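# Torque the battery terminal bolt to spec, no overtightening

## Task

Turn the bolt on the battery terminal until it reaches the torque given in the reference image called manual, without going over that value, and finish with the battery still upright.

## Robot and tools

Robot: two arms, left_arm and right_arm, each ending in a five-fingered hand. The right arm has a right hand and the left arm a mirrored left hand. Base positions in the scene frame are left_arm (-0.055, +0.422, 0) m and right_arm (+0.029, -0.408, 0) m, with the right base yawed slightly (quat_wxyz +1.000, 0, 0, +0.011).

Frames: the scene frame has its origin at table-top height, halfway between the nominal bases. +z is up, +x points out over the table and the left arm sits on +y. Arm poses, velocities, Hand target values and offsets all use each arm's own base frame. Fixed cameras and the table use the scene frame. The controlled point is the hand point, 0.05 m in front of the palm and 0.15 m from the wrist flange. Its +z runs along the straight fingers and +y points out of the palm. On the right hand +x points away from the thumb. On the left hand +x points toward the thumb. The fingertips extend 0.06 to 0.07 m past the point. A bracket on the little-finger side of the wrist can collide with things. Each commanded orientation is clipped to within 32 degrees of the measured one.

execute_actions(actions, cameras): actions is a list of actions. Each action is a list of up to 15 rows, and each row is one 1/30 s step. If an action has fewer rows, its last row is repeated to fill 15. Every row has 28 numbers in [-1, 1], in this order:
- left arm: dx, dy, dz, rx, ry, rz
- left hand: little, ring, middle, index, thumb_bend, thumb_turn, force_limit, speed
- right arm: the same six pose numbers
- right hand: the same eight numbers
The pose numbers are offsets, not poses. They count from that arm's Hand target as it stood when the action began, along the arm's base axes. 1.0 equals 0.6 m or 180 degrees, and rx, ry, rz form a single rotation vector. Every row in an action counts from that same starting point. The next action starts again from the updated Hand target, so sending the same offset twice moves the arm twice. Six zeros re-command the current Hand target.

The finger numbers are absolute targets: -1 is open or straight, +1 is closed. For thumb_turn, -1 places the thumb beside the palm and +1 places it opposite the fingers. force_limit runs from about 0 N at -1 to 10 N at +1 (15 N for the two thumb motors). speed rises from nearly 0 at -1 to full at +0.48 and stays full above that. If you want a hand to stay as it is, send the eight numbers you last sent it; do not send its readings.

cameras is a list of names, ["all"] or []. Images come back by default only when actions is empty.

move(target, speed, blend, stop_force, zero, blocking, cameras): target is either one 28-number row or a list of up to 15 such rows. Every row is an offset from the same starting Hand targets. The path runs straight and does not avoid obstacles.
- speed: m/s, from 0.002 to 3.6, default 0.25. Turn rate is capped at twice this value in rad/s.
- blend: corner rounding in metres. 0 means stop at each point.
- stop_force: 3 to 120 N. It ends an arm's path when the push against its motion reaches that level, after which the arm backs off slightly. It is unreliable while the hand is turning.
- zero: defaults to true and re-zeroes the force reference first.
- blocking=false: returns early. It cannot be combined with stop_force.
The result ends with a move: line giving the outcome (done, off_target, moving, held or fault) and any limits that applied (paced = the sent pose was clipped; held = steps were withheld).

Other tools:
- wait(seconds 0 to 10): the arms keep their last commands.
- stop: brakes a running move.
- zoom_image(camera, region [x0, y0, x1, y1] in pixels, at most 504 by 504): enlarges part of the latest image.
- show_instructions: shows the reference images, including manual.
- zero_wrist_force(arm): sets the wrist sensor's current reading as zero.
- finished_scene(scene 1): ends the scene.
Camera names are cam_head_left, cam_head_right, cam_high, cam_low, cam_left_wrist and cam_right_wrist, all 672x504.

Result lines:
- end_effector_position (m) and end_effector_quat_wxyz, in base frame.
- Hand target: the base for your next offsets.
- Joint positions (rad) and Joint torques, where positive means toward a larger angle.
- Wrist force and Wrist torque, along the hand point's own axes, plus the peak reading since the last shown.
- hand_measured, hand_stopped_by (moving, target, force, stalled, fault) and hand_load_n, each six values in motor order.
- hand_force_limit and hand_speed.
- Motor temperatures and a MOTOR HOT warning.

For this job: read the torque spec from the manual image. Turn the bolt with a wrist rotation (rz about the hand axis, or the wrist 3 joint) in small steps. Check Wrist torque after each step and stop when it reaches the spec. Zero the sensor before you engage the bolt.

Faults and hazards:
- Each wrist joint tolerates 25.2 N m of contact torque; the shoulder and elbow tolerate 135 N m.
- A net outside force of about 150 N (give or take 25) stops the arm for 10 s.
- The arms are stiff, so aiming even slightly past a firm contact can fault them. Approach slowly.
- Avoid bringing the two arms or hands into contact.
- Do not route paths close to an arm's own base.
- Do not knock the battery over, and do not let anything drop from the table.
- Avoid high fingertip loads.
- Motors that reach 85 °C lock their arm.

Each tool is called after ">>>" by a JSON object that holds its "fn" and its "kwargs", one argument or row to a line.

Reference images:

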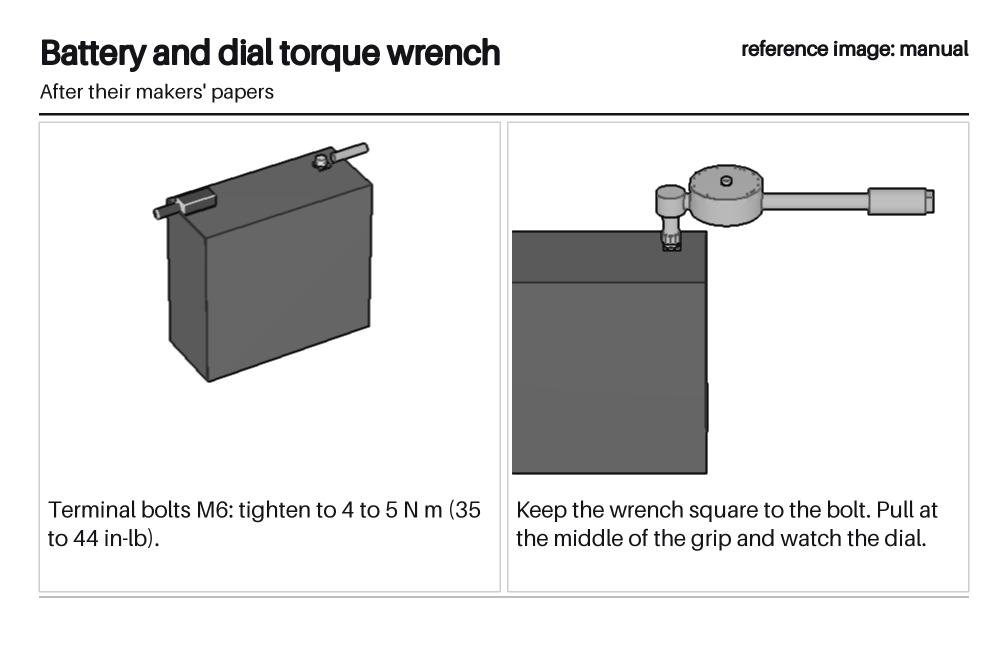

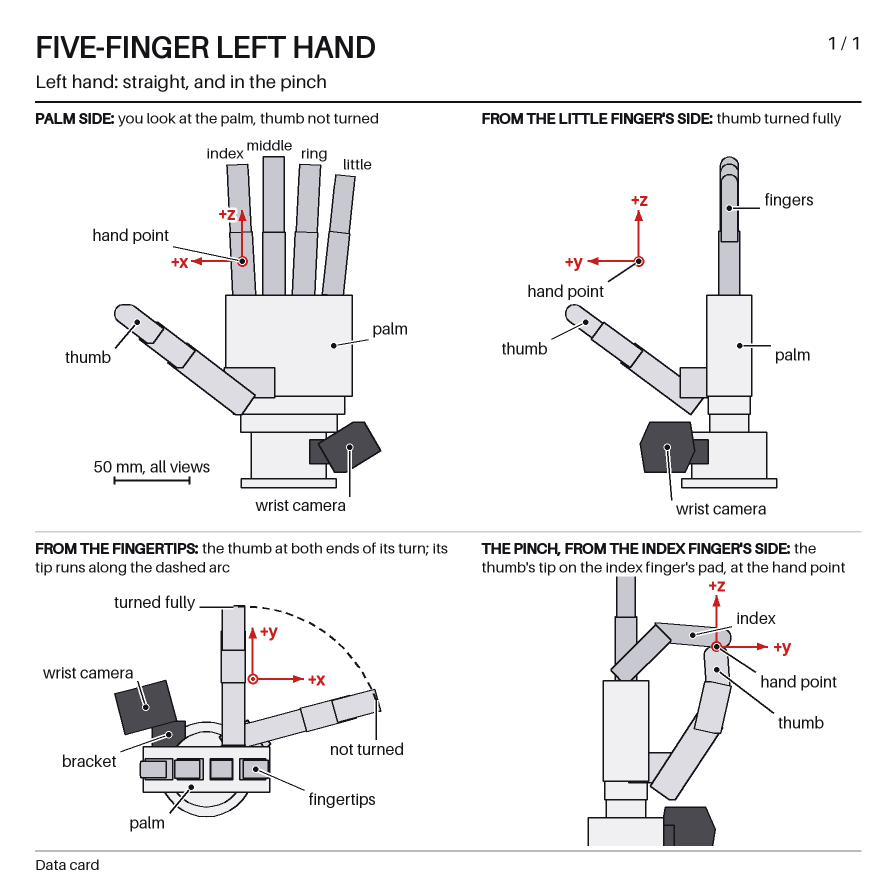

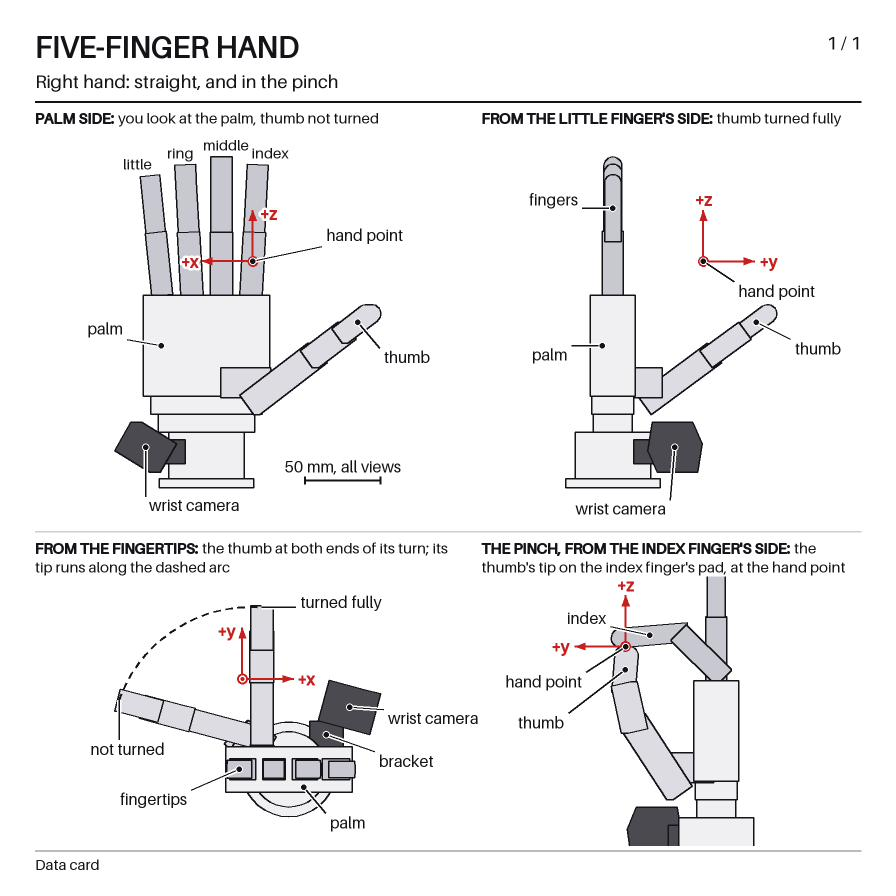

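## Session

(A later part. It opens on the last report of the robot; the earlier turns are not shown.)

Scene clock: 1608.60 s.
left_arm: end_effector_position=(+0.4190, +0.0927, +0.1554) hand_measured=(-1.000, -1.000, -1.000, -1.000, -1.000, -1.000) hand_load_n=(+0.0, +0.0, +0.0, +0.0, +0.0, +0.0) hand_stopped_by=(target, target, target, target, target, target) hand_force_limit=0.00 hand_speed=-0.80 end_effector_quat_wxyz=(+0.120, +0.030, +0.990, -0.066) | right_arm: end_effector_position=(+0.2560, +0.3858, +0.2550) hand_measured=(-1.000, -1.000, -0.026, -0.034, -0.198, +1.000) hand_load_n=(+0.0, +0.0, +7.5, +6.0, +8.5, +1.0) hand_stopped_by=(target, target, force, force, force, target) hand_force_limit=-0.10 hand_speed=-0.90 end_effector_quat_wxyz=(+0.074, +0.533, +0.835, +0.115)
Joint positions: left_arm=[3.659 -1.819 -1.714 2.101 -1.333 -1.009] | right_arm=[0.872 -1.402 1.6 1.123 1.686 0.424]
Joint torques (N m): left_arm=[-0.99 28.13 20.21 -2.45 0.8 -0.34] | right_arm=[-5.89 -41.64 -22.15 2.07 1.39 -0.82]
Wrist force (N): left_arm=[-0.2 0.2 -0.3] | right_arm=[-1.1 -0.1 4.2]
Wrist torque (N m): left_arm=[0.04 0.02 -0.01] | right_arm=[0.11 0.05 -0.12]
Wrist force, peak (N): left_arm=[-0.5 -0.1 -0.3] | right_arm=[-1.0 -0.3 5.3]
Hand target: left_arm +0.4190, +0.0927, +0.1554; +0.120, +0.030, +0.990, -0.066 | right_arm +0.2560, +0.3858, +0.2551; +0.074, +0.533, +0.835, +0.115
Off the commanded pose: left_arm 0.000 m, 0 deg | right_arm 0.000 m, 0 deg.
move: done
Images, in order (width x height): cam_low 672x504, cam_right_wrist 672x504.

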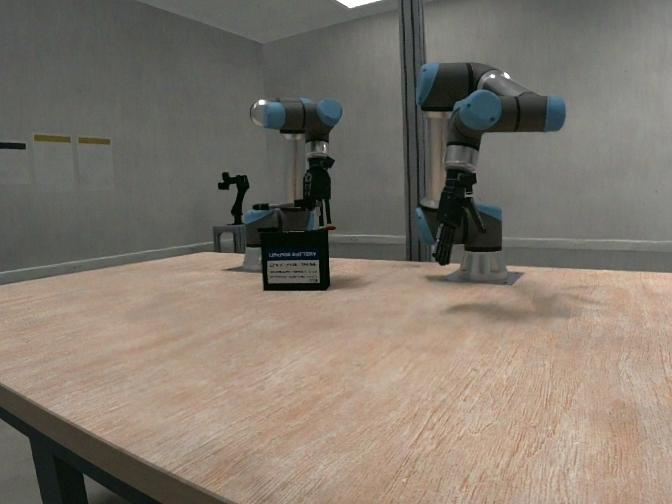

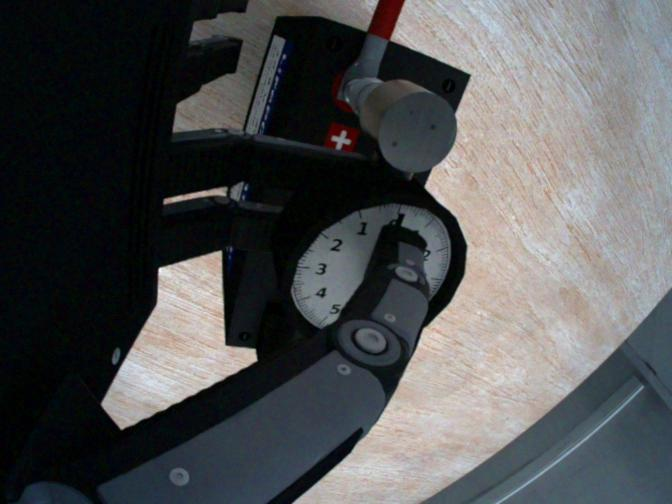

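>>> {"fn": "zoom_image", "kwargs": {
  "camera": "cam_right_wrist",
  "region": [310, 40, 430, 160]
}}

Scaled by 4.200 from the camera's 672x504 image, which has a finer 960x720 frame.

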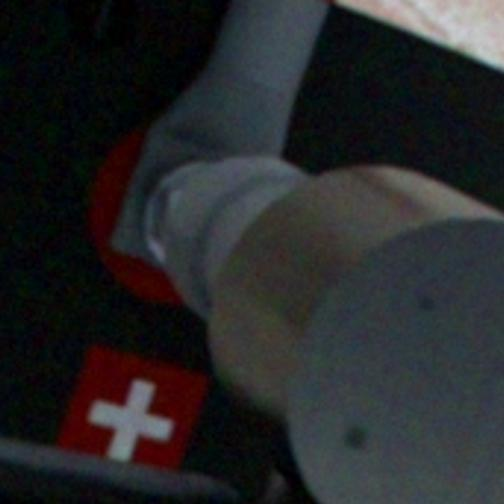

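>>> {"fn": "move", "kwargs": {
  "target": [0,0,0,0,0,0,-1,-1,-1,-1,-1,-1,0,-0.8,0.0075,0.0005,-0.0183,0,0,0,-1,-1,0.05,-0.02,-0.18,1,-0.1,-0.9],
  "speed": 0.05,
  "cameras": ["cam_low", "cam_right_wrist"]
}}

>>> {"fn": "zoom_image", "kwargs": {
  "camera": "cam_right_wrist",
  "region": [310, 40, 430, 160]
}}

>>> {"fn": "zoom_image", "kwargs": {
  "camera": "cam_low",
  "region": [240, 150, 350, 260]
}}

Scene clock: 1649.30 s.
left_arm: end_effector_position=(+0.4190, +0.0927, +0.1554) hand_measured=(-1.000, -1.000, -1.000, -1.000, -1.000, -1.000) hand_load_n=(+0.0, +0.0, +0.0, +0.0, +0.0, +0.0) hand_stopped_by=(target, target, target, target, target, target) hand_force_limit=0.00 hand_speed=-0.80 end_effector_quat_wxyz=(+0.120, +0.030, +0.990, -0.066) | right_arm: end_effector_position=(+0.2606, +0.3860, +0.2439) hand_measured=(-1.000, -1.000, -0.026, -0.034, -0.198, +1.000) hand_load_n=(+0.0, +0.0, +7.5, +6.5, +8.5, +1.0) hand_stopped_by=(target, target, force, force, force, target) hand_force_limit=-0.10 hand_speed=-0.90 end_effector_quat_wxyz=(+0.074, +0.533, +0.835, +0.115)
Joint positions: left_arm=[3.659 -1.819 -1.714 2.101 -1.333 -1.009] | right_arm=[0.863 -1.392 1.617 1.096 1.684 0.415]
Joint torques (N m): left_arm=[-1.69 29.15 20 -2.54 0.73 -0.01] | right_arm=[5.24 -34.6 -26.27 3.28 -0.36 0.17]
Wrist force (N): left_arm=[0.0 -0.1 -0.3] | right_arm=[-1.3 -0.2 4.1]
Wrist torque (N m): left_arm=[0.00 0.00 0.00] | right_arm=[0.12 0.07 0.05]
Wrist force, peak (N): left_arm=[-0.2 0.0 -0.8] | right_arm=[-1.2 -0.3 4.6]
Hand target: left_arm +0.4190, +0.0927, +0.1554; +0.120, +0.030, +0.990, -0.066 | right_arm +0.2605, +0.3861, +0.2441; +0.074, +0.533, +0.835, +0.115
Off the commanded pose: left_arm 0.000 m, 0 deg | right_arm 0.000 m, 0 deg.
move: done
Images, in order (width x height): cam_low 672x504, cam_right_wrist 672x504.

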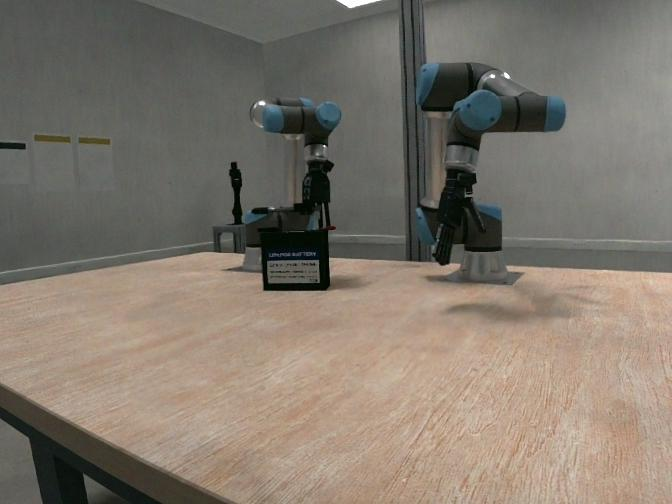

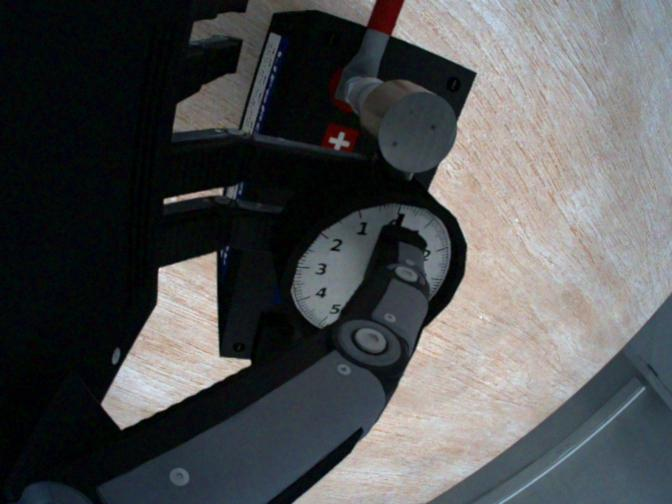

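Scaled by 4.200 from the camera's 672x504 image, which has a finer 960x720 frame.

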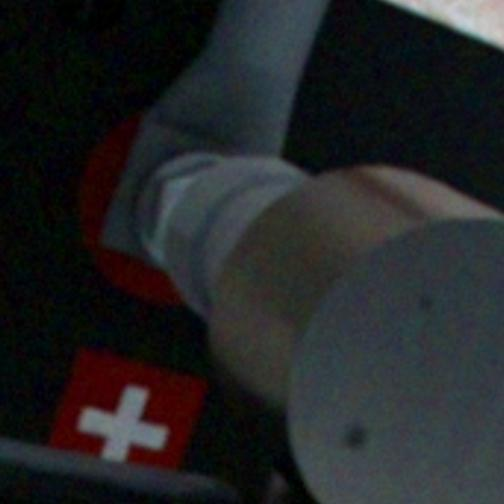

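Scaled by 4.582.

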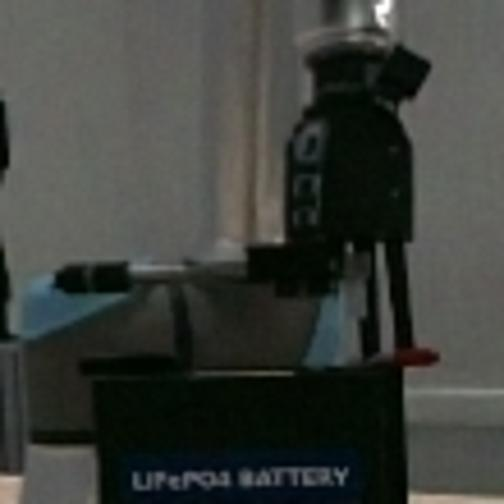

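>>> {"fn": "move", "kwargs": {
  "target": [0,0,0,0,0,0,-1,-1,-1,-1,-1,-1,0,-0.8,0.0013,-0.0003,-0.0350,0,0,0,-1,-1,0.05,-0.02,-0.18,1,-0.1,-0.9],
  "speed": 0.015,
  "stop_force": 5,
  "cameras": ["cam_low", "cam_right_wrist"]
}}

>>> {"fn": "zoom_image", "kwargs": {
  "camera": "cam_right_wrist",
  "region": [310, 40, 430, 160]
}}

>>> {"fn": "zoom_image", "kwargs": {
  "camera": "cam_low",
  "region": [240, 150, 350, 260]
}}

Scene clock: 1677.23 s.
left_arm: end_effector_position=(+0.4190, +0.0927, +0.1554) hand_measured=(-1.000, -1.000, -1.000, -1.000, -1.000, -1.000) hand_load_n=(+0.0, +0.0, +0.0, +0.0, +0.0, +0.0) hand_stopped_by=(target, target, target, target, target, target) hand_force_limit=0.00 hand_speed=-0.80 end_effector_quat_wxyz=(+0.120, +0.030, +0.990, -0.066) | right_arm: end_effector_position=(+0.2613, +0.3859, +0.2230) hand_measured=(-1.000, -1.000, -0.026, -0.034, -0.198, +1.000) hand_load_n=(+0.0, +0.0, +7.5, +6.5, +8.5, +0.5) hand_stopped_by=(target, target, force, force, force, target) hand_force_limit=-0.10 hand_speed=-0.90 end_effector_quat_wxyz=(+0.074, +0.533, +0.835, +0.115)
Joint positions: left_arm=[3.659 -1.819 -1.714 2.101 -1.333 -1.009] | right_arm=[0.861 -1.38 1.657 1.043 1.683 0.413]
Joint torques (N m): left_arm=[-0.41 29.02 19.92 -2.56 0.92 -0.01] | right_arm=[-5.13 -42.64 -24.15 3.24 -0.6 -0.84]
Wrist force (N): left_arm=[-0.3 -0.2 -0.1] | right_arm=[-1.3 -0.1 4.3]
Wrist torque (N m): left_arm=[-0.03 0.03 -0.01] | right_arm=[0.12 0.07 0.05]
Wrist force, peak (N): left_arm=[-0.6 -0.1 -0.3] | right_arm=[-1.3 -0.2 4.5]
Hand target: left_arm +0.4190, +0.0927, +0.1554; +0.120, +0.030, +0.990, -0.066 | right_arm +0.2613, +0.3859, +0.2231; +0.074, +0.533, +0.835, +0.115
Off the commanded pose: left_arm 0.000 m, 0 deg | right_arm 0.000 m, 0 deg.
move: done
Images, in order (width x height): cam_low 672x504, cam_right_wrist 672x504.

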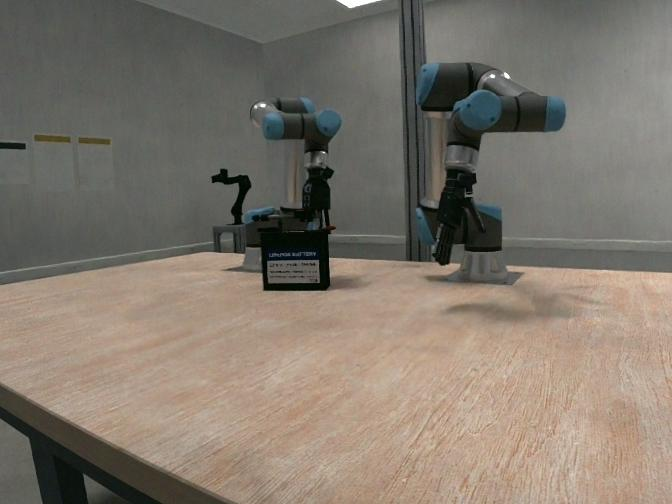

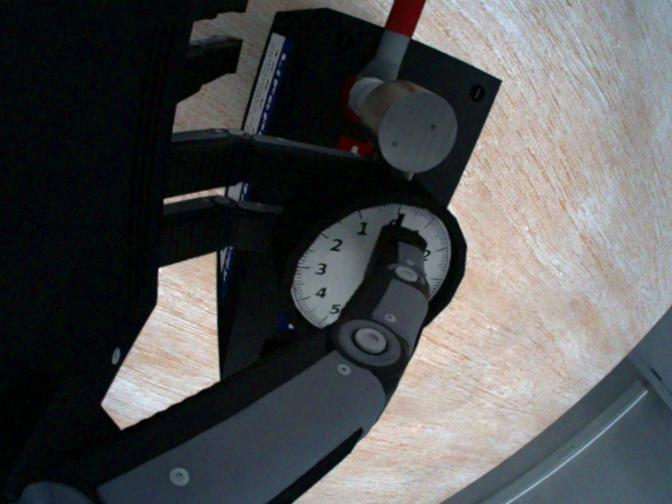

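Scaled by 4.200 from the camera's 672x504 image, which has a finer 960x720 frame.

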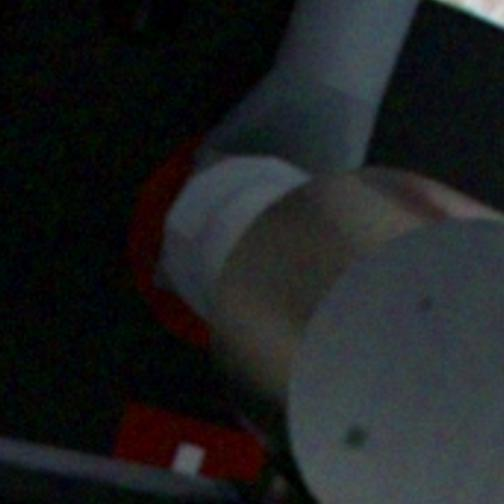

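Scaled by 4.582.

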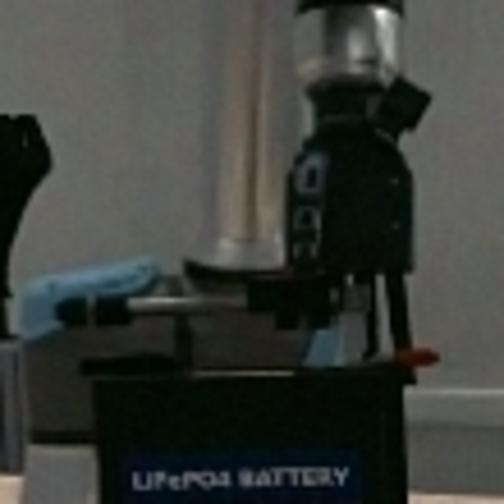

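>>> {"fn": "move", "kwargs": {
  "target": [0,0,0,0,0,0,-1,-1,-1,-1,-1,-1,0,-0.8,0,0,-0.0200,0,0,0,-1,-1,0.05,-0.02,-0.18,1,-0.1,-0.9],
  "speed": 0.01,
  "stop_force": 4,
  "cameras": ["cam_low", "cam_right_wrist"]
}}

>>> {"fn": "zoom_image", "kwargs": {
  "camera": "cam_right_wrist",
  "region": [310, 40, 430, 160]
}}

>>> {"fn": "zoom_image", "kwargs": {
  "camera": "cam_low",
  "region": [240, 150, 350, 260]
}}

Scene clock: 1685.70 s.
left_arm: end_effector_position=(+0.4190, +0.0927, +0.1554) hand_measured=(-1.000, -1.000, -1.000, -1.000, -1.000, -1.000) hand_load_n=(-0.5, +0.0, +0.0, +0.0, +0.0, +0.0) hand_stopped_by=(target, target, target, target, target, target) hand_force_limit=0.00 hand_speed=-0.80 end_effector_quat_wxyz=(+0.120, +0.030, +0.990, -0.066) | right_arm: end_effector_position=(+0.2613, +0.3859, +0.2220) hand_measured=(-1.000, -1.000, -0.026, -0.034, -0.200, +1.000) hand_load_n=(+0.0, +0.0, +6.0, +7.0, +9.0, +2.5) hand_stopped_by=(target, target, force, force, force, target) hand_force_limit=-0.10 hand_speed=-0.90 end_effector_quat_wxyz=(+0.074, +0.533, +0.835, +0.115)
Joint positions: left_arm=[3.659 -1.819 -1.714 2.101 -1.333 -1.009] | right_arm=[0.861 -1.379 1.659 1.04 1.683 0.413]
Joint torques (N m): left_arm=[-0.44 28.81 20.49 -2.55 0.75 0.12] | right_arm=[5.7 -41.31 -23.06 1.33 0.26 0.06]
Wrist force (N): left_arm=[-0.1 0.0 0.1] | right_arm=[-0.6 1.1 1.3]
Wrist torque (N m): left_arm=[0.00 0.00 0.00] | right_arm=[0.16 0.22 0.09]
Wrist force, peak (N): left_arm=[-0.4 -0.2 -0.5] | right_arm=[-1.3 -0.3 4.6]
Hand target: left_arm +0.4190, +0.0927, +0.1554; +0.120, +0.030, +0.990, -0.066 | right_arm +0.2613, +0.3859, +0.2220; +0.074, +0.533, +0.835, +0.115 (not the last commanded pose)
Off the commanded pose: left_arm 0.000 m, 0 deg | right_arm 0.011 m, 0 deg.
move: contact (right_arm)
Images, in order (width x height): cam_low 672x504, cam_right_wrist 672x504.

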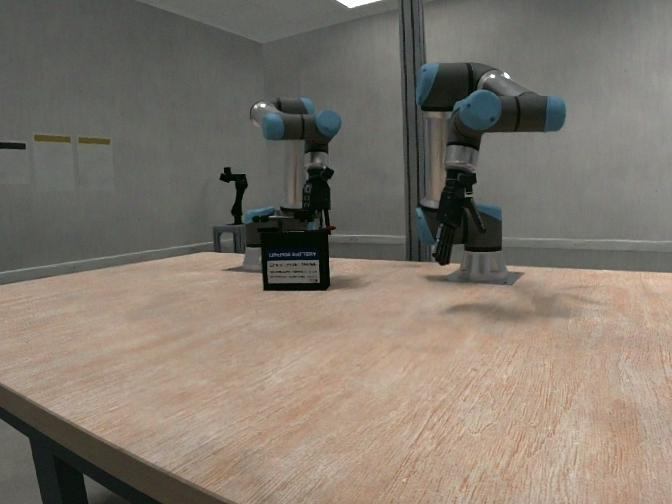

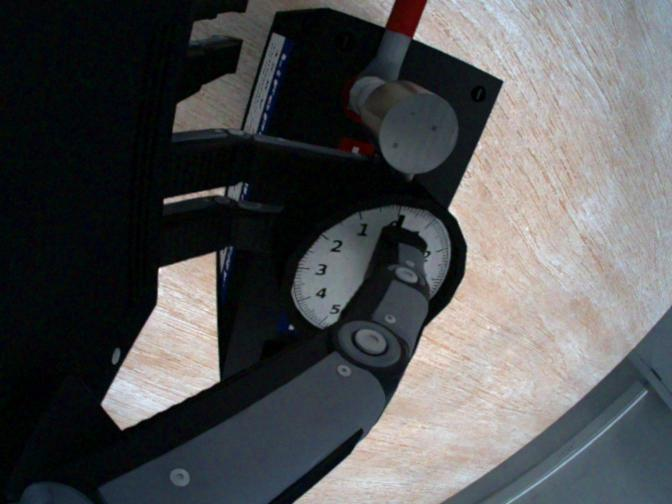

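Scaled by 4.200 from the camera's 672x504 image, which has a finer 960x720 frame.

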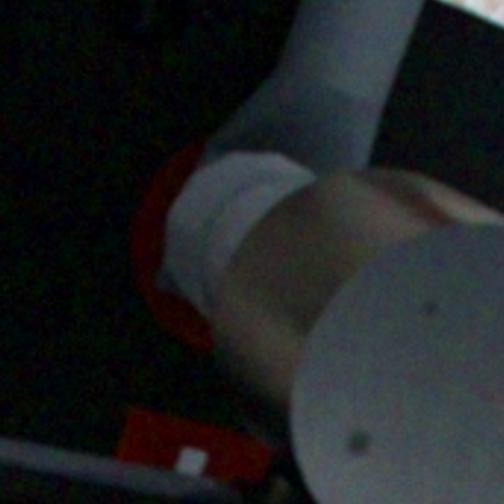

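Scaled by 4.582.

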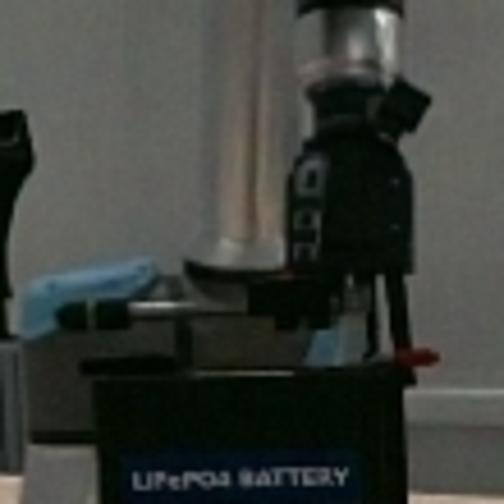

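>>> {"fn": "zoom_image", "kwargs": {
  "camera": "cam_low",
  "region": [290, 200, 340, 240]
}}

>>> {"fn": "zoom_image", "kwargs": {
  "camera": "cam_high",
  "region": [200, 120, 310, 270]
}}

Scaled by 10.080.

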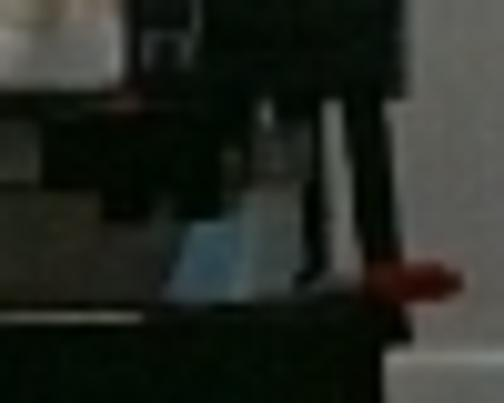

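This scene's latest camera images include none from cam_high. They are from: cam_low, cam_right_wrist. cam_high's image comes with the result of a call that names it in "cameras".

>>> {"fn": "move", "kwargs": {
  "target": [0,0,0,0,0,0,-1,-1,-1,-1,-1,-1,0,-0.8,0.0014,-0.0030,0,0,0,0,-1,-1,0.05,-0.02,-0.18,1,-0.1,-0.9],
  "speed": 0.01,
  "cameras": ["cam_high", "cam_right_wrist"]
}}

>>> {"fn": "zoom_image", "kwargs": {
  "camera": "cam_right_wrist",
  "region": [310, 40, 430, 160]
}}

>>> {"fn": "zoom_image", "kwargs": {
  "camera": "cam_high",
  "region": [200, 120, 310, 270]
}}

Scene clock: 1711.40 s.
left_arm: end_effector_position=(+0.4190, +0.0927, +0.1554) hand_measured=(-1.000, -1.000, -1.000, -1.000, -1.000, -1.000) hand_load_n=(+0.0, +0.0, +0.0, +0.0, +0.0, +0.0) hand_stopped_by=(target, target, target, target, target, target) hand_force_limit=0.00 hand_speed=-0.80 end_effector_quat_wxyz=(+0.120, +0.030, +0.990, -0.066) | right_arm: end_effector_position=(+0.2622, +0.3841, +0.2220) hand_measured=(-1.000, -1.000, -0.026, -0.034, -0.200, +1.000) hand_load_n=(+0.0, +0.0, +6.5, +7.0, +9.0, +2.0) hand_stopped_by=(target, target, force, force, force, target) hand_force_limit=-0.10 hand_speed=-0.90 end_effector_quat_wxyz=(+0.074, +0.533, +0.835, +0.115)
Joint positions: left_arm=[3.659 -1.819 -1.714 2.101 -1.333 -1.009] | right_arm=[0.856 -1.383 1.663 1.038 1.682 0.408]
Joint torques (N m): left_arm=[-0.44 27.91 20.17 -2.72 1.02 -0.06] | right_arm=[-2.36 -36.79 -14.67 0.66 -0.71 -0.89]
Wrist force (N): left_arm=[0.0 -0.3 -0.1] | right_arm=[-0.9 0.7 1.7]
Wrist torque (N m): left_arm=[-0.03 0.00 0.01] | right_arm=[0.13 0.21 0.07]
Wrist force, peak (N): left_arm=[-0.2 -0.6 0.1] | right_arm=[-0.8 0.8 2.1]
Hand target: left_arm +0.4190, +0.0927, +0.1554; +0.120, +0.030, +0.990, -0.066 | right_arm +0.2621, +0.3841, +0.2220; +0.074, +0.533, +0.835, +0.115
Off the commanded pose: left_arm 0.000 m, 0 deg | right_arm 0.000 m, 0 deg.
move: done
Images, in order (width x height): cam_high 672x504, cam_right_wrist 672x504.

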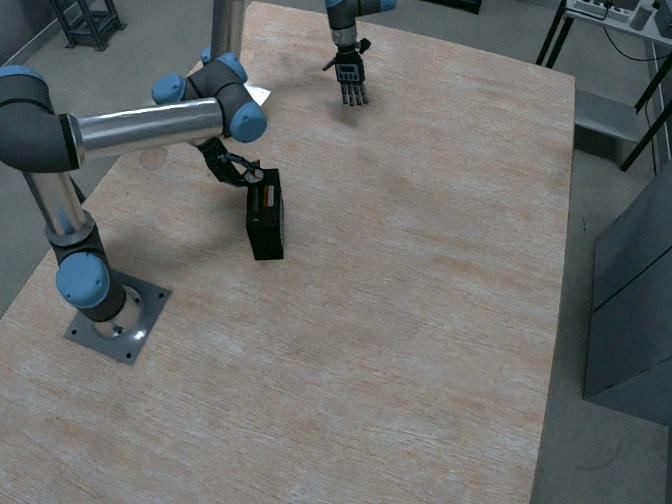

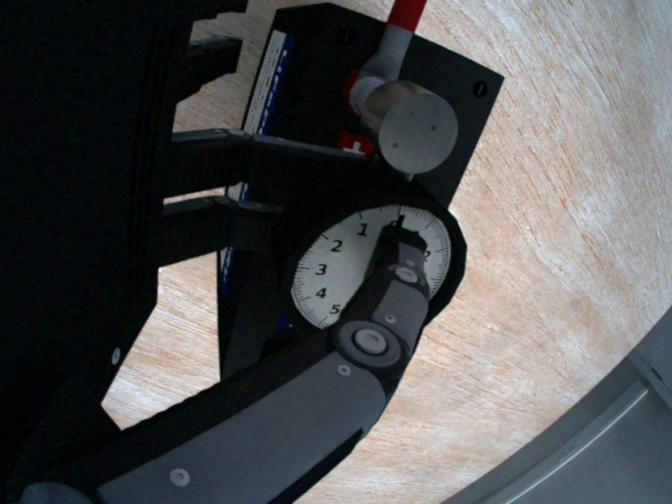

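Scaled by 4.200 from the camera's 672x504 image, which has a finer 960x720 frame.

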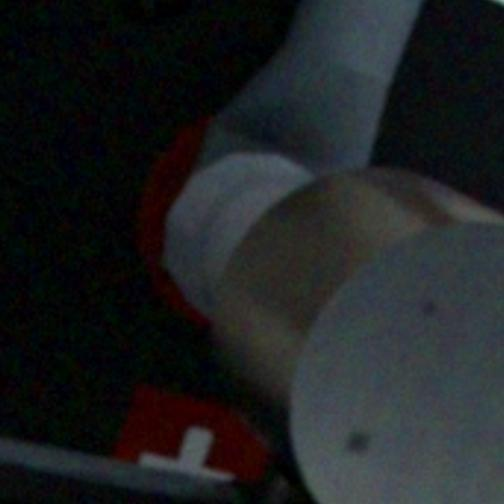

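Scaled by 3.360.

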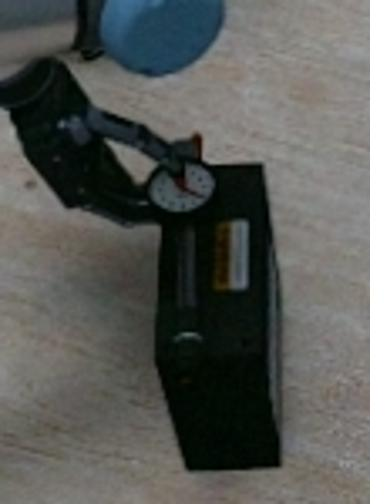

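>>> {"fn": "move", "kwargs": {
  "target": [
    [0,0,0,0,0,0,-1,-1,-1,-1,-1,-1,0,-0.8,0,0,0.005,0,0,0,-1,-1,0.05,-0.02,-0.18,1,-0.1,-0.9],
    [0,0,0,0,0,0,-1,-1,-1,-1,-1,-1,0,-0.8,0.0021,0.0034,0.005,0,0,0,-1,-1,0.05,-0.02,-0.18,1,-0.1,-0.9]
  ],
  "speed": 0.02,
  "cameras": ["cam_right_wrist", "cam_left_wrist"]
}}

>>> {"fn": "zoom_image", "kwargs": {
  "camera": "cam_right_wrist",
  "region": [330, 60, 400, 130]
}}

Scene clock: 1770.33 s.
left_arm: end_effector_position=(+0.4190, +0.0927, +0.1554) hand_measured=(-1.000, -1.000, -1.000, -1.000, -1.000, -1.000) hand_load_n=(+0.0, +0.0, +0.0, +0.0, +0.0, +0.0) hand_stopped_by=(target, target, target, target, target, target) hand_force_limit=0.00 hand_speed=-0.80 end_effector_quat_wxyz=(+0.120, +0.030, +0.990, -0.066) | right_arm: end_effector_position=(+0.2634, +0.3862, +0.2249) hand_measured=(-1.000, -1.000, -0.026, -0.034, -0.200, +1.000) hand_load_n=(+0.0, +0.0, +7.5, +6.0, +8.0, +1.0) hand_stopped_by=(target, target, force, force, force, target) hand_force_limit=-0.10 hand_speed=-0.90 end_effector_quat_wxyz=(+0.074, +0.533, +0.835, +0.115)
Joint positions: left_arm=[3.659 -1.819 -1.714 2.101 -1.333 -1.009] | right_arm=[0.858 -1.378 1.651 1.047 1.683 0.41]
Joint torques (N m): left_arm=[0.08 28.09 18.97 -2.64 0.91 0.02] | right_arm=[1.6 -41.81 -12.18 2.36 2.07 0.64]
Wrist force (N): left_arm=[-0.1 -0.3 -0.1] | right_arm=[-1.1 -0.3 4.2]
Wrist torque (N m): left_arm=[-0.03 0.01 0.00] | right_arm=[0.10 0.05 -0.12]
Wrist force, peak (N): left_arm=[-0.6 -0.1 -0.3] | right_arm=[-1.3 -0.2 4.4]
Hand target: left_arm +0.4190, +0.0927, +0.1554; +0.120, +0.030, +0.990, -0.066 | right_arm +0.2634, +0.3861, +0.2250; +0.074, +0.533, +0.835, +0.115
Off the commanded pose: left_arm 0.000 m, 0 deg | right_arm 0.000 m, 0 deg.
move: done
Images, in order (width x height): cam_left_wrist 672x504, cam_right_wrist 672x504.

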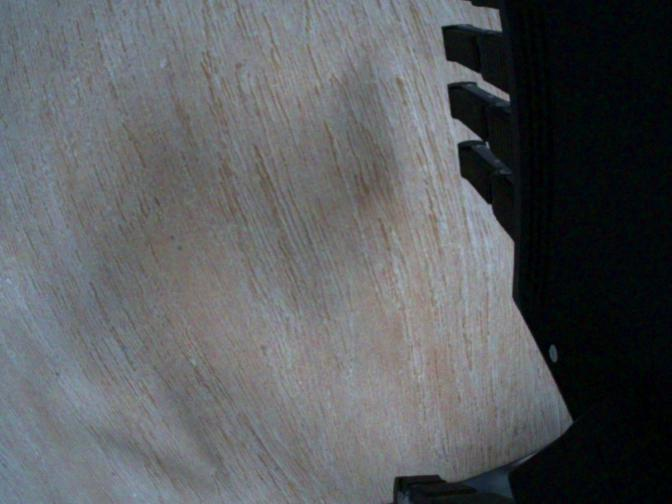

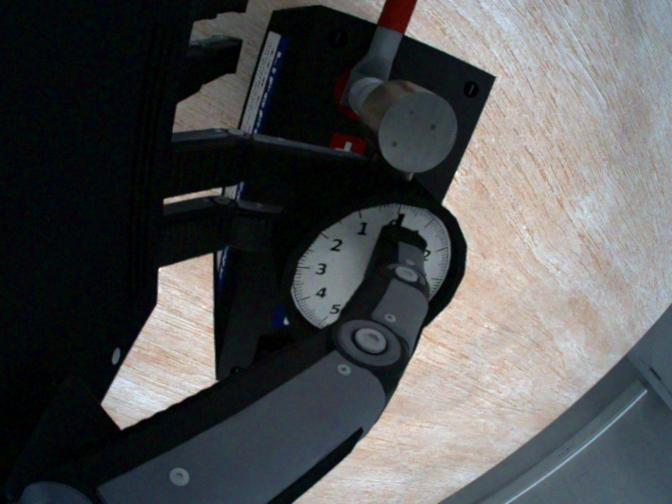

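Scaled by 7.200 from the camera's 672x504 image, which has a finer 960x720 frame.

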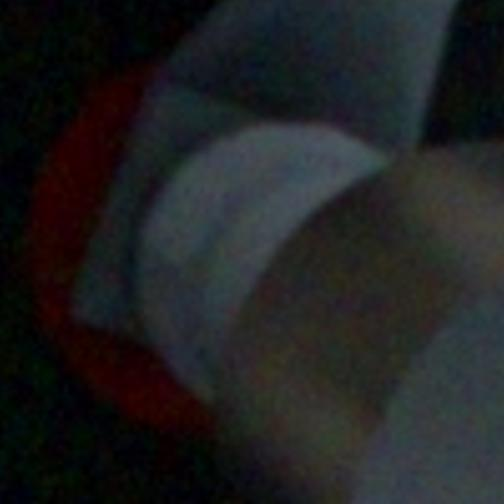

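>>> {"fn": "move", "kwargs": {
  "target": [0,0,0,0,0,0,-1,-1,-1,-1,-1,-1,0,-0.8,-0.01677,-0.00287,0,0,0,-0.0667,-1,-1,0.05,-0.02,-0.18,1,-0.1,-0.9],
  "speed": 0.1
}}

>>> {"fn": "move", "kwargs": {
  "target": [0,0,0,0,0,0,-1,-1,-1,-1,-1,-1,0,-0.8,0,0,-0.0200,0,0,0,-1,-1,0.05,-0.02,-0.18,1,-0.1,-0.9],
  "speed": 0.012,
  "stop_force": 4,
  "cameras": ["cam_right_wrist", "cam_high"]
}}

>>> {"fn": "zoom_image", "kwargs": {
  "camera": "cam_right_wrist",
  "region": [330, 60, 400, 130]
}}

>>> {"fn": "zoom_image", "kwargs": {
  "camera": "cam_high",
  "region": [220, 130, 300, 270]
}}

Scene clock: 1811.13 s.
left_arm: end_effector_position=(+0.4190, +0.0927, +0.1554) hand_measured=(-1.000, -1.000, -1.000, -1.000, -1.000, -1.000) hand_load_n=(+0.0, +0.0, +0.0, +0.0, +0.0, +0.0) hand_stopped_by=(target, target, target, target, target, target) hand_force_limit=0.00 hand_speed=-0.80 end_effector_quat_wxyz=(+0.120, +0.030, +0.990, -0.066) | right_arm: end_effector_position=(+0.2533, +0.3845, +0.2249) hand_measured=(-1.000, -1.000, -0.026, -0.034, -0.200, +1.000) hand_load_n=(+0.0, +0.0, +7.5, +6.0, +8.5, +0.5) hand_stopped_by=(target, target, force, force, force, target) hand_force_limit=-0.10 hand_speed=-0.90 end_effector_quat_wxyz=(+0.085, +0.618, +0.775, +0.107)
Joint positions: left_arm=[3.659 -1.819 -1.714 2.101 -1.333 -1.009] | right_arm=[0.926 -1.326 1.596 1.089 1.747 0.683]
Joint torques (N m): left_arm=[-0.71 28.97 21.22 -2.61 0.76 -0.12] | right_arm=[-8.52 -45.2 -11.77 0.6 -0.6 -0.09]
Wrist force (N): left_arm=[0.0 0.1 -0.2] | right_arm=[-1.3 -0.2 4.0]
Wrist torque (N m): left_arm=[0.03 -0.01 0.00] | right_arm=[0.13 0.10 0.04]
Wrist force, peak (N): left_arm=[-0.6 0.3 -0.1] | right_arm=[-1.3 -0.1 4.5]
Hand target: left_arm +0.4190, +0.0927, +0.1554; +0.120, +0.030, +0.990, -0.066 | right_arm +0.2533, +0.3844, +0.2250; +0.085, +0.618, +0.774, +0.107
Off the commanded pose: left_arm 0.000 m, 0 deg | right_arm 0.000 m, 0 deg.
move: done

Scene clock: 1812.40 s.
left_arm: end_effector_position=(+0.4190, +0.0927, +0.1554) hand_measured=(-1.000, -1.000, -1.000, -1.000, -1.000, -1.000) hand_load_n=(+0.0, +0.0, +0.0, +0.0, +0.0, +0.0) hand_stopped_by=(target, target, target, target, target, target) hand_force_limit=0.00 hand_speed=-0.80 end_effector_quat_wxyz=(+0.120, +0.030, +0.990, -0.066) | right_arm: end_effector_position=(+0.2533, +0.3844, +0.2219) hand_measured=(-1.000, -1.000, -0.026, -0.034, -0.200, +1.000) hand_load_n=(+0.0, +0.0, +6.0, +7.0, +9.5, +3.0) hand_stopped_by=(target, target, force, force, force, target) hand_force_limit=-0.10 hand_speed=-0.90 end_effector_quat_wxyz=(+0.085, +0.618, +0.774, +0.107)
Joint positions: left_arm=[3.659 -1.819 -1.714 2.101 -1.333 -1.009] | right_arm=[0.926 -1.325 1.602 1.082 1.747 0.683]
Joint torques (N m): left_arm=[-1.26 28.69 18.23 -2.42 0.95 0.02] | right_arm=[-2.82 -42.57 -22.64 1.85 -0.63 0.5]
Wrist force (N): left_arm=[-0.2 -0.2 -0.1] | right_arm=[-0.7 1.1 1.0]
Wrist torque (N m): left_arm=[-0.03 0.02 -0.01] | right_arm=[0.14 0.28 0.08]
Wrist force, peak (N): left_arm=[-0.3 -0.2 -0.4] | right_arm=[-2.9 2.6 -2.4]
Hand target: left_arm +0.4190, +0.0927, +0.1554; +0.120, +0.030, +0.990, -0.066 | right_arm +0.2533, +0.3844, +0.2219; +0.085, +0.618, +0.774, +0.107 (not the last commanded pose)
Off the commanded pose: left_arm 0.000 m, 0 deg | right_arm 0.009 m, 0 deg.
move: contact (right_arm)
Images, in order (width x height): cam_high 672x504, cam_right_wrist 672x504.

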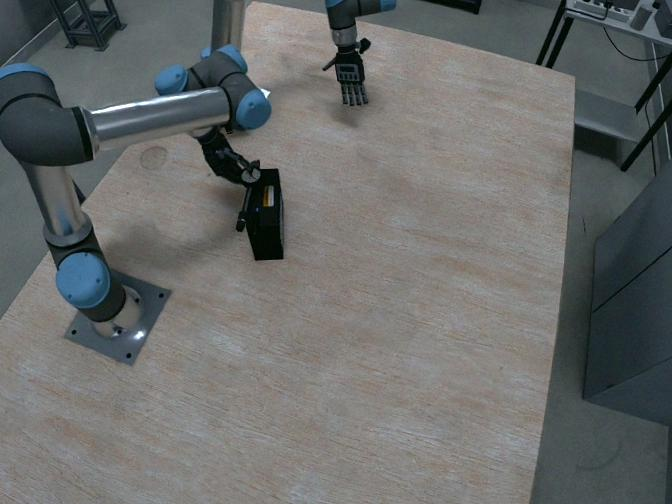

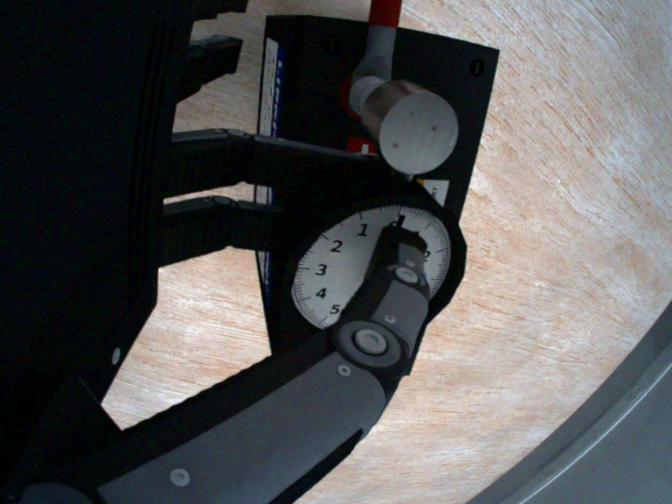

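Scaled by 7.200 from the camera's 672x504 image, which has a finer 960x720 frame.

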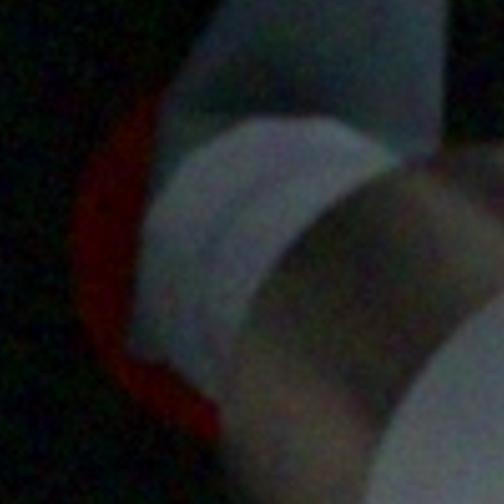

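Scaled by 3.600.

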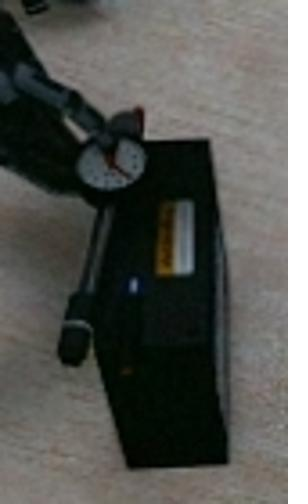

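>>> {"fn": "move", "kwargs": {
  "target": [
    [0,0,0,0,0,0,-1,-1,-1,-1,-1,-1,0,-0.8,0,0,0.004,0,0,0,-1,-1,0.05,-0.02,-0.18,1,-0.1,-0.9],
    [0,0,0,0,0,0,-1,-1,-1,-1,-1,-1,0,-0.8,0.0057,0.0005,0.004,0,0,0.0222,-1,-1,0.05,-0.02,-0.18,1,-0.1,-0.9]
  ],
  "speed": 0.05,
  "blend": 0.001
}}

>>> {"fn": "move", "kwargs": {
  "target": [0,0,0,0,0,0,-1,-1,-1,-1,-1,-1,0,-0.8,0,0,-0.0150,0,0,0,-1,-1,0.05,-0.02,-0.18,1,-0.1,-0.9],
  "speed": 0.012,
  "stop_force": 4
}}

>>> {"fn": "move", "kwargs": {
  "target": [
    [0,0,0,0,0,0,-1,-1,-1,-1,-1,-1,0,-0.8,0,0,0.004,0,0,0,-1,-1,0.05,-0.02,-0.18,1,-0.1,-0.9],
    [0,0,0,0,0,0,-1,-1,-1,-1,-1,-1,0,-0.8,0.0057,0.0010,0.004,0,0,0.0222,-1,-1,0.05,-0.02,-0.18,1,-0.1,-0.9]
  ],
  "speed": 0.05,
  "blend": 0.001
}}

>>> {"fn": "move", "kwargs": {
  "target": [0,0,0,0,0,0,-1,-1,-1,-1,-1,-1,0,-0.8,0,0,-0.0150,0,0,0,-1,-1,0.05,-0.02,-0.18,1,-0.1,-0.9],
  "speed": 0.012,
  "stop_force": 4
}}

Scene clock: 1834.00 s.
left_arm: end_effector_position=(+0.4190, +0.0927, +0.1554) hand_measured=(-1.000, -1.000, -1.000, -1.000, -1.000, -1.000) hand_load_n=(+0.0, +0.0, +0.0, +0.0, +0.0, +0.0) hand_stopped_by=(target, target, target, target, target, target) hand_force_limit=0.00 hand_speed=-0.80 end_effector_quat_wxyz=(+0.120, +0.030, +0.990, -0.066) | right_arm: end_effector_position=(+0.2568, +0.3847, +0.2244) hand_measured=(-1.000, -1.000, -0.026, -0.034, -0.200, +1.000) hand_load_n=(+0.0, +0.0, +7.5, +6.0, +8.5, +1.0) hand_stopped_by=(target, target, force, force, force, target) hand_force_limit=-0.10 hand_speed=-0.90 end_effector_quat_wxyz=(+0.081, +0.590, +0.795, +0.110) end_effector_velocity=(+0.000, +0.000, +0.000) end_effector_angular_velocity=(-0.001, +0.002, -0.004)
Joint positions: left_arm=[3.659 -1.819 -1.714 2.101 -1.333 -1.009] | right_arm=[0.904 -1.345 1.618 1.071 1.727 0.593]
Joint velocities: left_arm=[within noise] | right_arm=[0.001 0.001 -0.001 0.002 0 0.005]
Joint torques (N m): left_arm=[0.02 28.99 19.39 -2.75 0.86 0] | right_arm=[8.6 -23.29 -22.84 2.83 2.03 1.45]
Wrist force (N): left_arm=[0.0 -0.3 -0.3] | right_arm=[-1.1 -0.1 4.1]
Wrist torque (N m): left_arm=[-0.02 -0.02 0.01] | right_arm=[0.13 0.06 -0.10]
Wrist force, peak (N): left_arm=[-0.3 0.3 -0.6] | right_arm=[-1.3 -0.3 4.3]
Hand target: left_arm +0.4190, +0.0927, +0.1554; +0.120, +0.030, +0.990, -0.066 | right_arm +0.2568, +0.3847, +0.2243; +0.082, +0.590, +0.795, +0.110
Off the commanded pose: left_arm 0.000 m, 0 deg | right_arm 0.000 m, 0 deg.
move: done

Scene clock: 1835.23 s.
left_arm: end_effector_position=(+0.4190, +0.0927, +0.1554) hand_measured=(-1.000, -1.000, -1.000, -1.000, -1.000, -1.000) hand_load_n=(+0.0, +0.0, +0.0, +0.0, +0.0, +0.0) hand_stopped_by=(target, target, target, target, target, target) hand_force_limit=0.00 hand_speed=-0.80 end_effector_quat_wxyz=(+0.120, +0.030, +0.990, -0.066) | right_arm: end_effector_position=(+0.2568, +0.3847, +0.2220) hand_measured=(-1.000, -1.000, -0.026, -0.034, -0.200, +1.000) hand_load_n=(+0.0, +0.0, +6.0, +7.0, +9.0, +2.5) hand_stopped_by=(target, target, force, force, force, target) hand_force_limit=-0.10 hand_speed=-0.90 end_effector_quat_wxyz=(+0.082, +0.590, +0.795, +0.110)
Joint positions: left_arm=[3.659 -1.819 -1.714 2.101 -1.333 -1.009] | right_arm=[0.904 -1.344 1.622 1.066 1.727 0.593]
Joint torques (N m): left_arm=[-0.64 28.63 20.69 -2.55 0.75 -0.14] | right_arm=[1.97 -42.46 -22.54 1.25 -0.71 0.27]
Wrist force (N): left_arm=[-0.2 0.1 -0.2] | right_arm=[-0.6 1.1 1.3]
Wrist torque (N m): left_arm=[0.02 0.03 0.00] | right_arm=[0.13 0.22 -0.08]
Wrist force, peak (N): left_arm=[-0.1 -0.5 -0.2] | right_arm=[-2.0 3.3 -3.0]
Hand target: left_arm +0.4190, +0.0927, +0.1554; +0.120, +0.030, +0.990, -0.066 | right_arm +0.2568, +0.3847, +0.2220; +0.082, +0.590, +0.795, +0.110 (not the last commanded pose)
Off the commanded pose: left_arm 0.000 m, 0 deg | right_arm 0.007 m, 0 deg.
move: contact (right_arm)

Scene clock: 1836.27 s.
left_arm: end_effector_position=(+0.4190, +0.0927, +0.1554) hand_measured=(-1.000, -1.000, -1.000, -1.000, -1.000, -1.000) hand_load_n=(+0.0, +0.0, +0.0, +0.0, +0.0, +0.0) hand_stopped_by=(target, target, target, target, target, target) hand_force_limit=0.00 hand_speed=-0.80 end_effector_quat_wxyz=(+0.120, +0.030, +0.990, -0.066) | right_arm: end_effector_position=(+0.2602, +0.3853, +0.2244) hand_measured=(-1.000, -1.000, -0.026, -0.034, -0.200, +1.000) hand_load_n=(+0.0, +0.0, +7.5, +6.0, +8.0, +1.0) hand_stopped_by=(target, target, force, force, force, target) hand_force_limit=-0.10 hand_speed=-0.90 end_effector_quat_wxyz=(+0.078, +0.562, +0.816, +0.113) end_effector_velocity=(+0.000, +0.000, -0.001) end_effector_angular_velocity=(-0.002, +0.002, -0.005)
Joint positions: left_arm=[3.659 -1.819 -1.714 2.101 -1.333 -1.009] | right_arm=[0.881 -1.363 1.636 1.057 1.705 0.501]
Joint velocities: left_arm=[within noise] | right_arm=[0.001 0.003 -0.001 0.001 0.001 0.005]
Joint torques (N m): left_arm=[-0.83 29.3 18.89 -2.34 0.86 0.23] | right_arm=[8.42 -24.47 -21.6 2.7 2.05 1.17]
Wrist force (N): left_arm=[-0.1 -0.1 -0.1] | right_arm=[-1.2 -0.1 4.3]
Wrist torque (N m): left_arm=[-0.01 0.01 0.00] | right_arm=[0.12 0.06 -0.12]
Wrist force, peak (N): left_arm=[-0.4 0.2 -0.3] | right_arm=[-1.4 -0.1 4.5]
Hand target: left_arm +0.4190, +0.0927, +0.1554; +0.120, +0.030, +0.990, -0.066 | right_arm +0.2602, +0.3853, +0.2244; +0.078, +0.562, +0.816, +0.113
Off the commanded pose: left_arm 0.000 m, 0 deg | right_arm 0.000 m, 0 deg.
move: done

Scene clock: 1837.50 s.
left_arm: end_effector_position=(+0.4190, +0.0927, +0.1554) hand_measured=(-1.000, -1.000, -1.000, -1.000, -1.000, -1.000) hand_load_n=(+0.0, +0.0, +0.0, +0.0, +0.0, +0.0) hand_stopped_by=(target, target, target, target, target, target) hand_force_limit=0.00 hand_speed=-0.80 end_effector_quat_wxyz=(+0.120, +0.030, +0.990, -0.066) | right_arm: end_effector_position=(+0.2602, +0.3853, +0.2219) hand_measured=(-1.000, -1.000, -0.026, -0.034, -0.200, +1.000) hand_load_n=(+0.0, +0.0, +6.0, +7.0, +9.0, +3.0) hand_stopped_by=(target, target, force, force, force, target) hand_force_limit=-0.10 hand_speed=-0.90 end_effector_quat_wxyz=(+0.078, +0.562, +0.816, +0.113)
Joint positions: left_arm=[3.659 -1.819 -1.714 2.101 -1.333 -1.009] | right_arm=[0.881 -1.361 1.64 1.051 1.705 0.502]
Joint torques (N m): left_arm=[-1.34 27.72 19.34 -2.46 0.78 -0.15] | right_arm=[0.98 -41.43 -22.57 1.25 -0.77 -0.01]
Wrist force (N): left_arm=[-0.1 -0.1 -0.3] | right_arm=[-0.6 1.7 1.3]
Wrist torque (N m): left_arm=[0.00 0.00 0.00] | right_arm=[0.18 0.22 -0.06]
Wrist force, peak (N): left_arm=[-0.4 -0.3 -0.3] | right_arm=[-1.3 -0.2 4.5]
Hand target: left_arm +0.4190, +0.0927, +0.1554; +0.120, +0.030, +0.990, -0.066 | right_arm +0.2602, +0.3853, +0.2219; +0.078, +0.562, +0.816, +0.113 (not the last commanded pose)
Off the commanded pose: left_arm 0.000 m, 0 deg | right_arm 0.007 m, 0 deg.
move: contact (right_arm)


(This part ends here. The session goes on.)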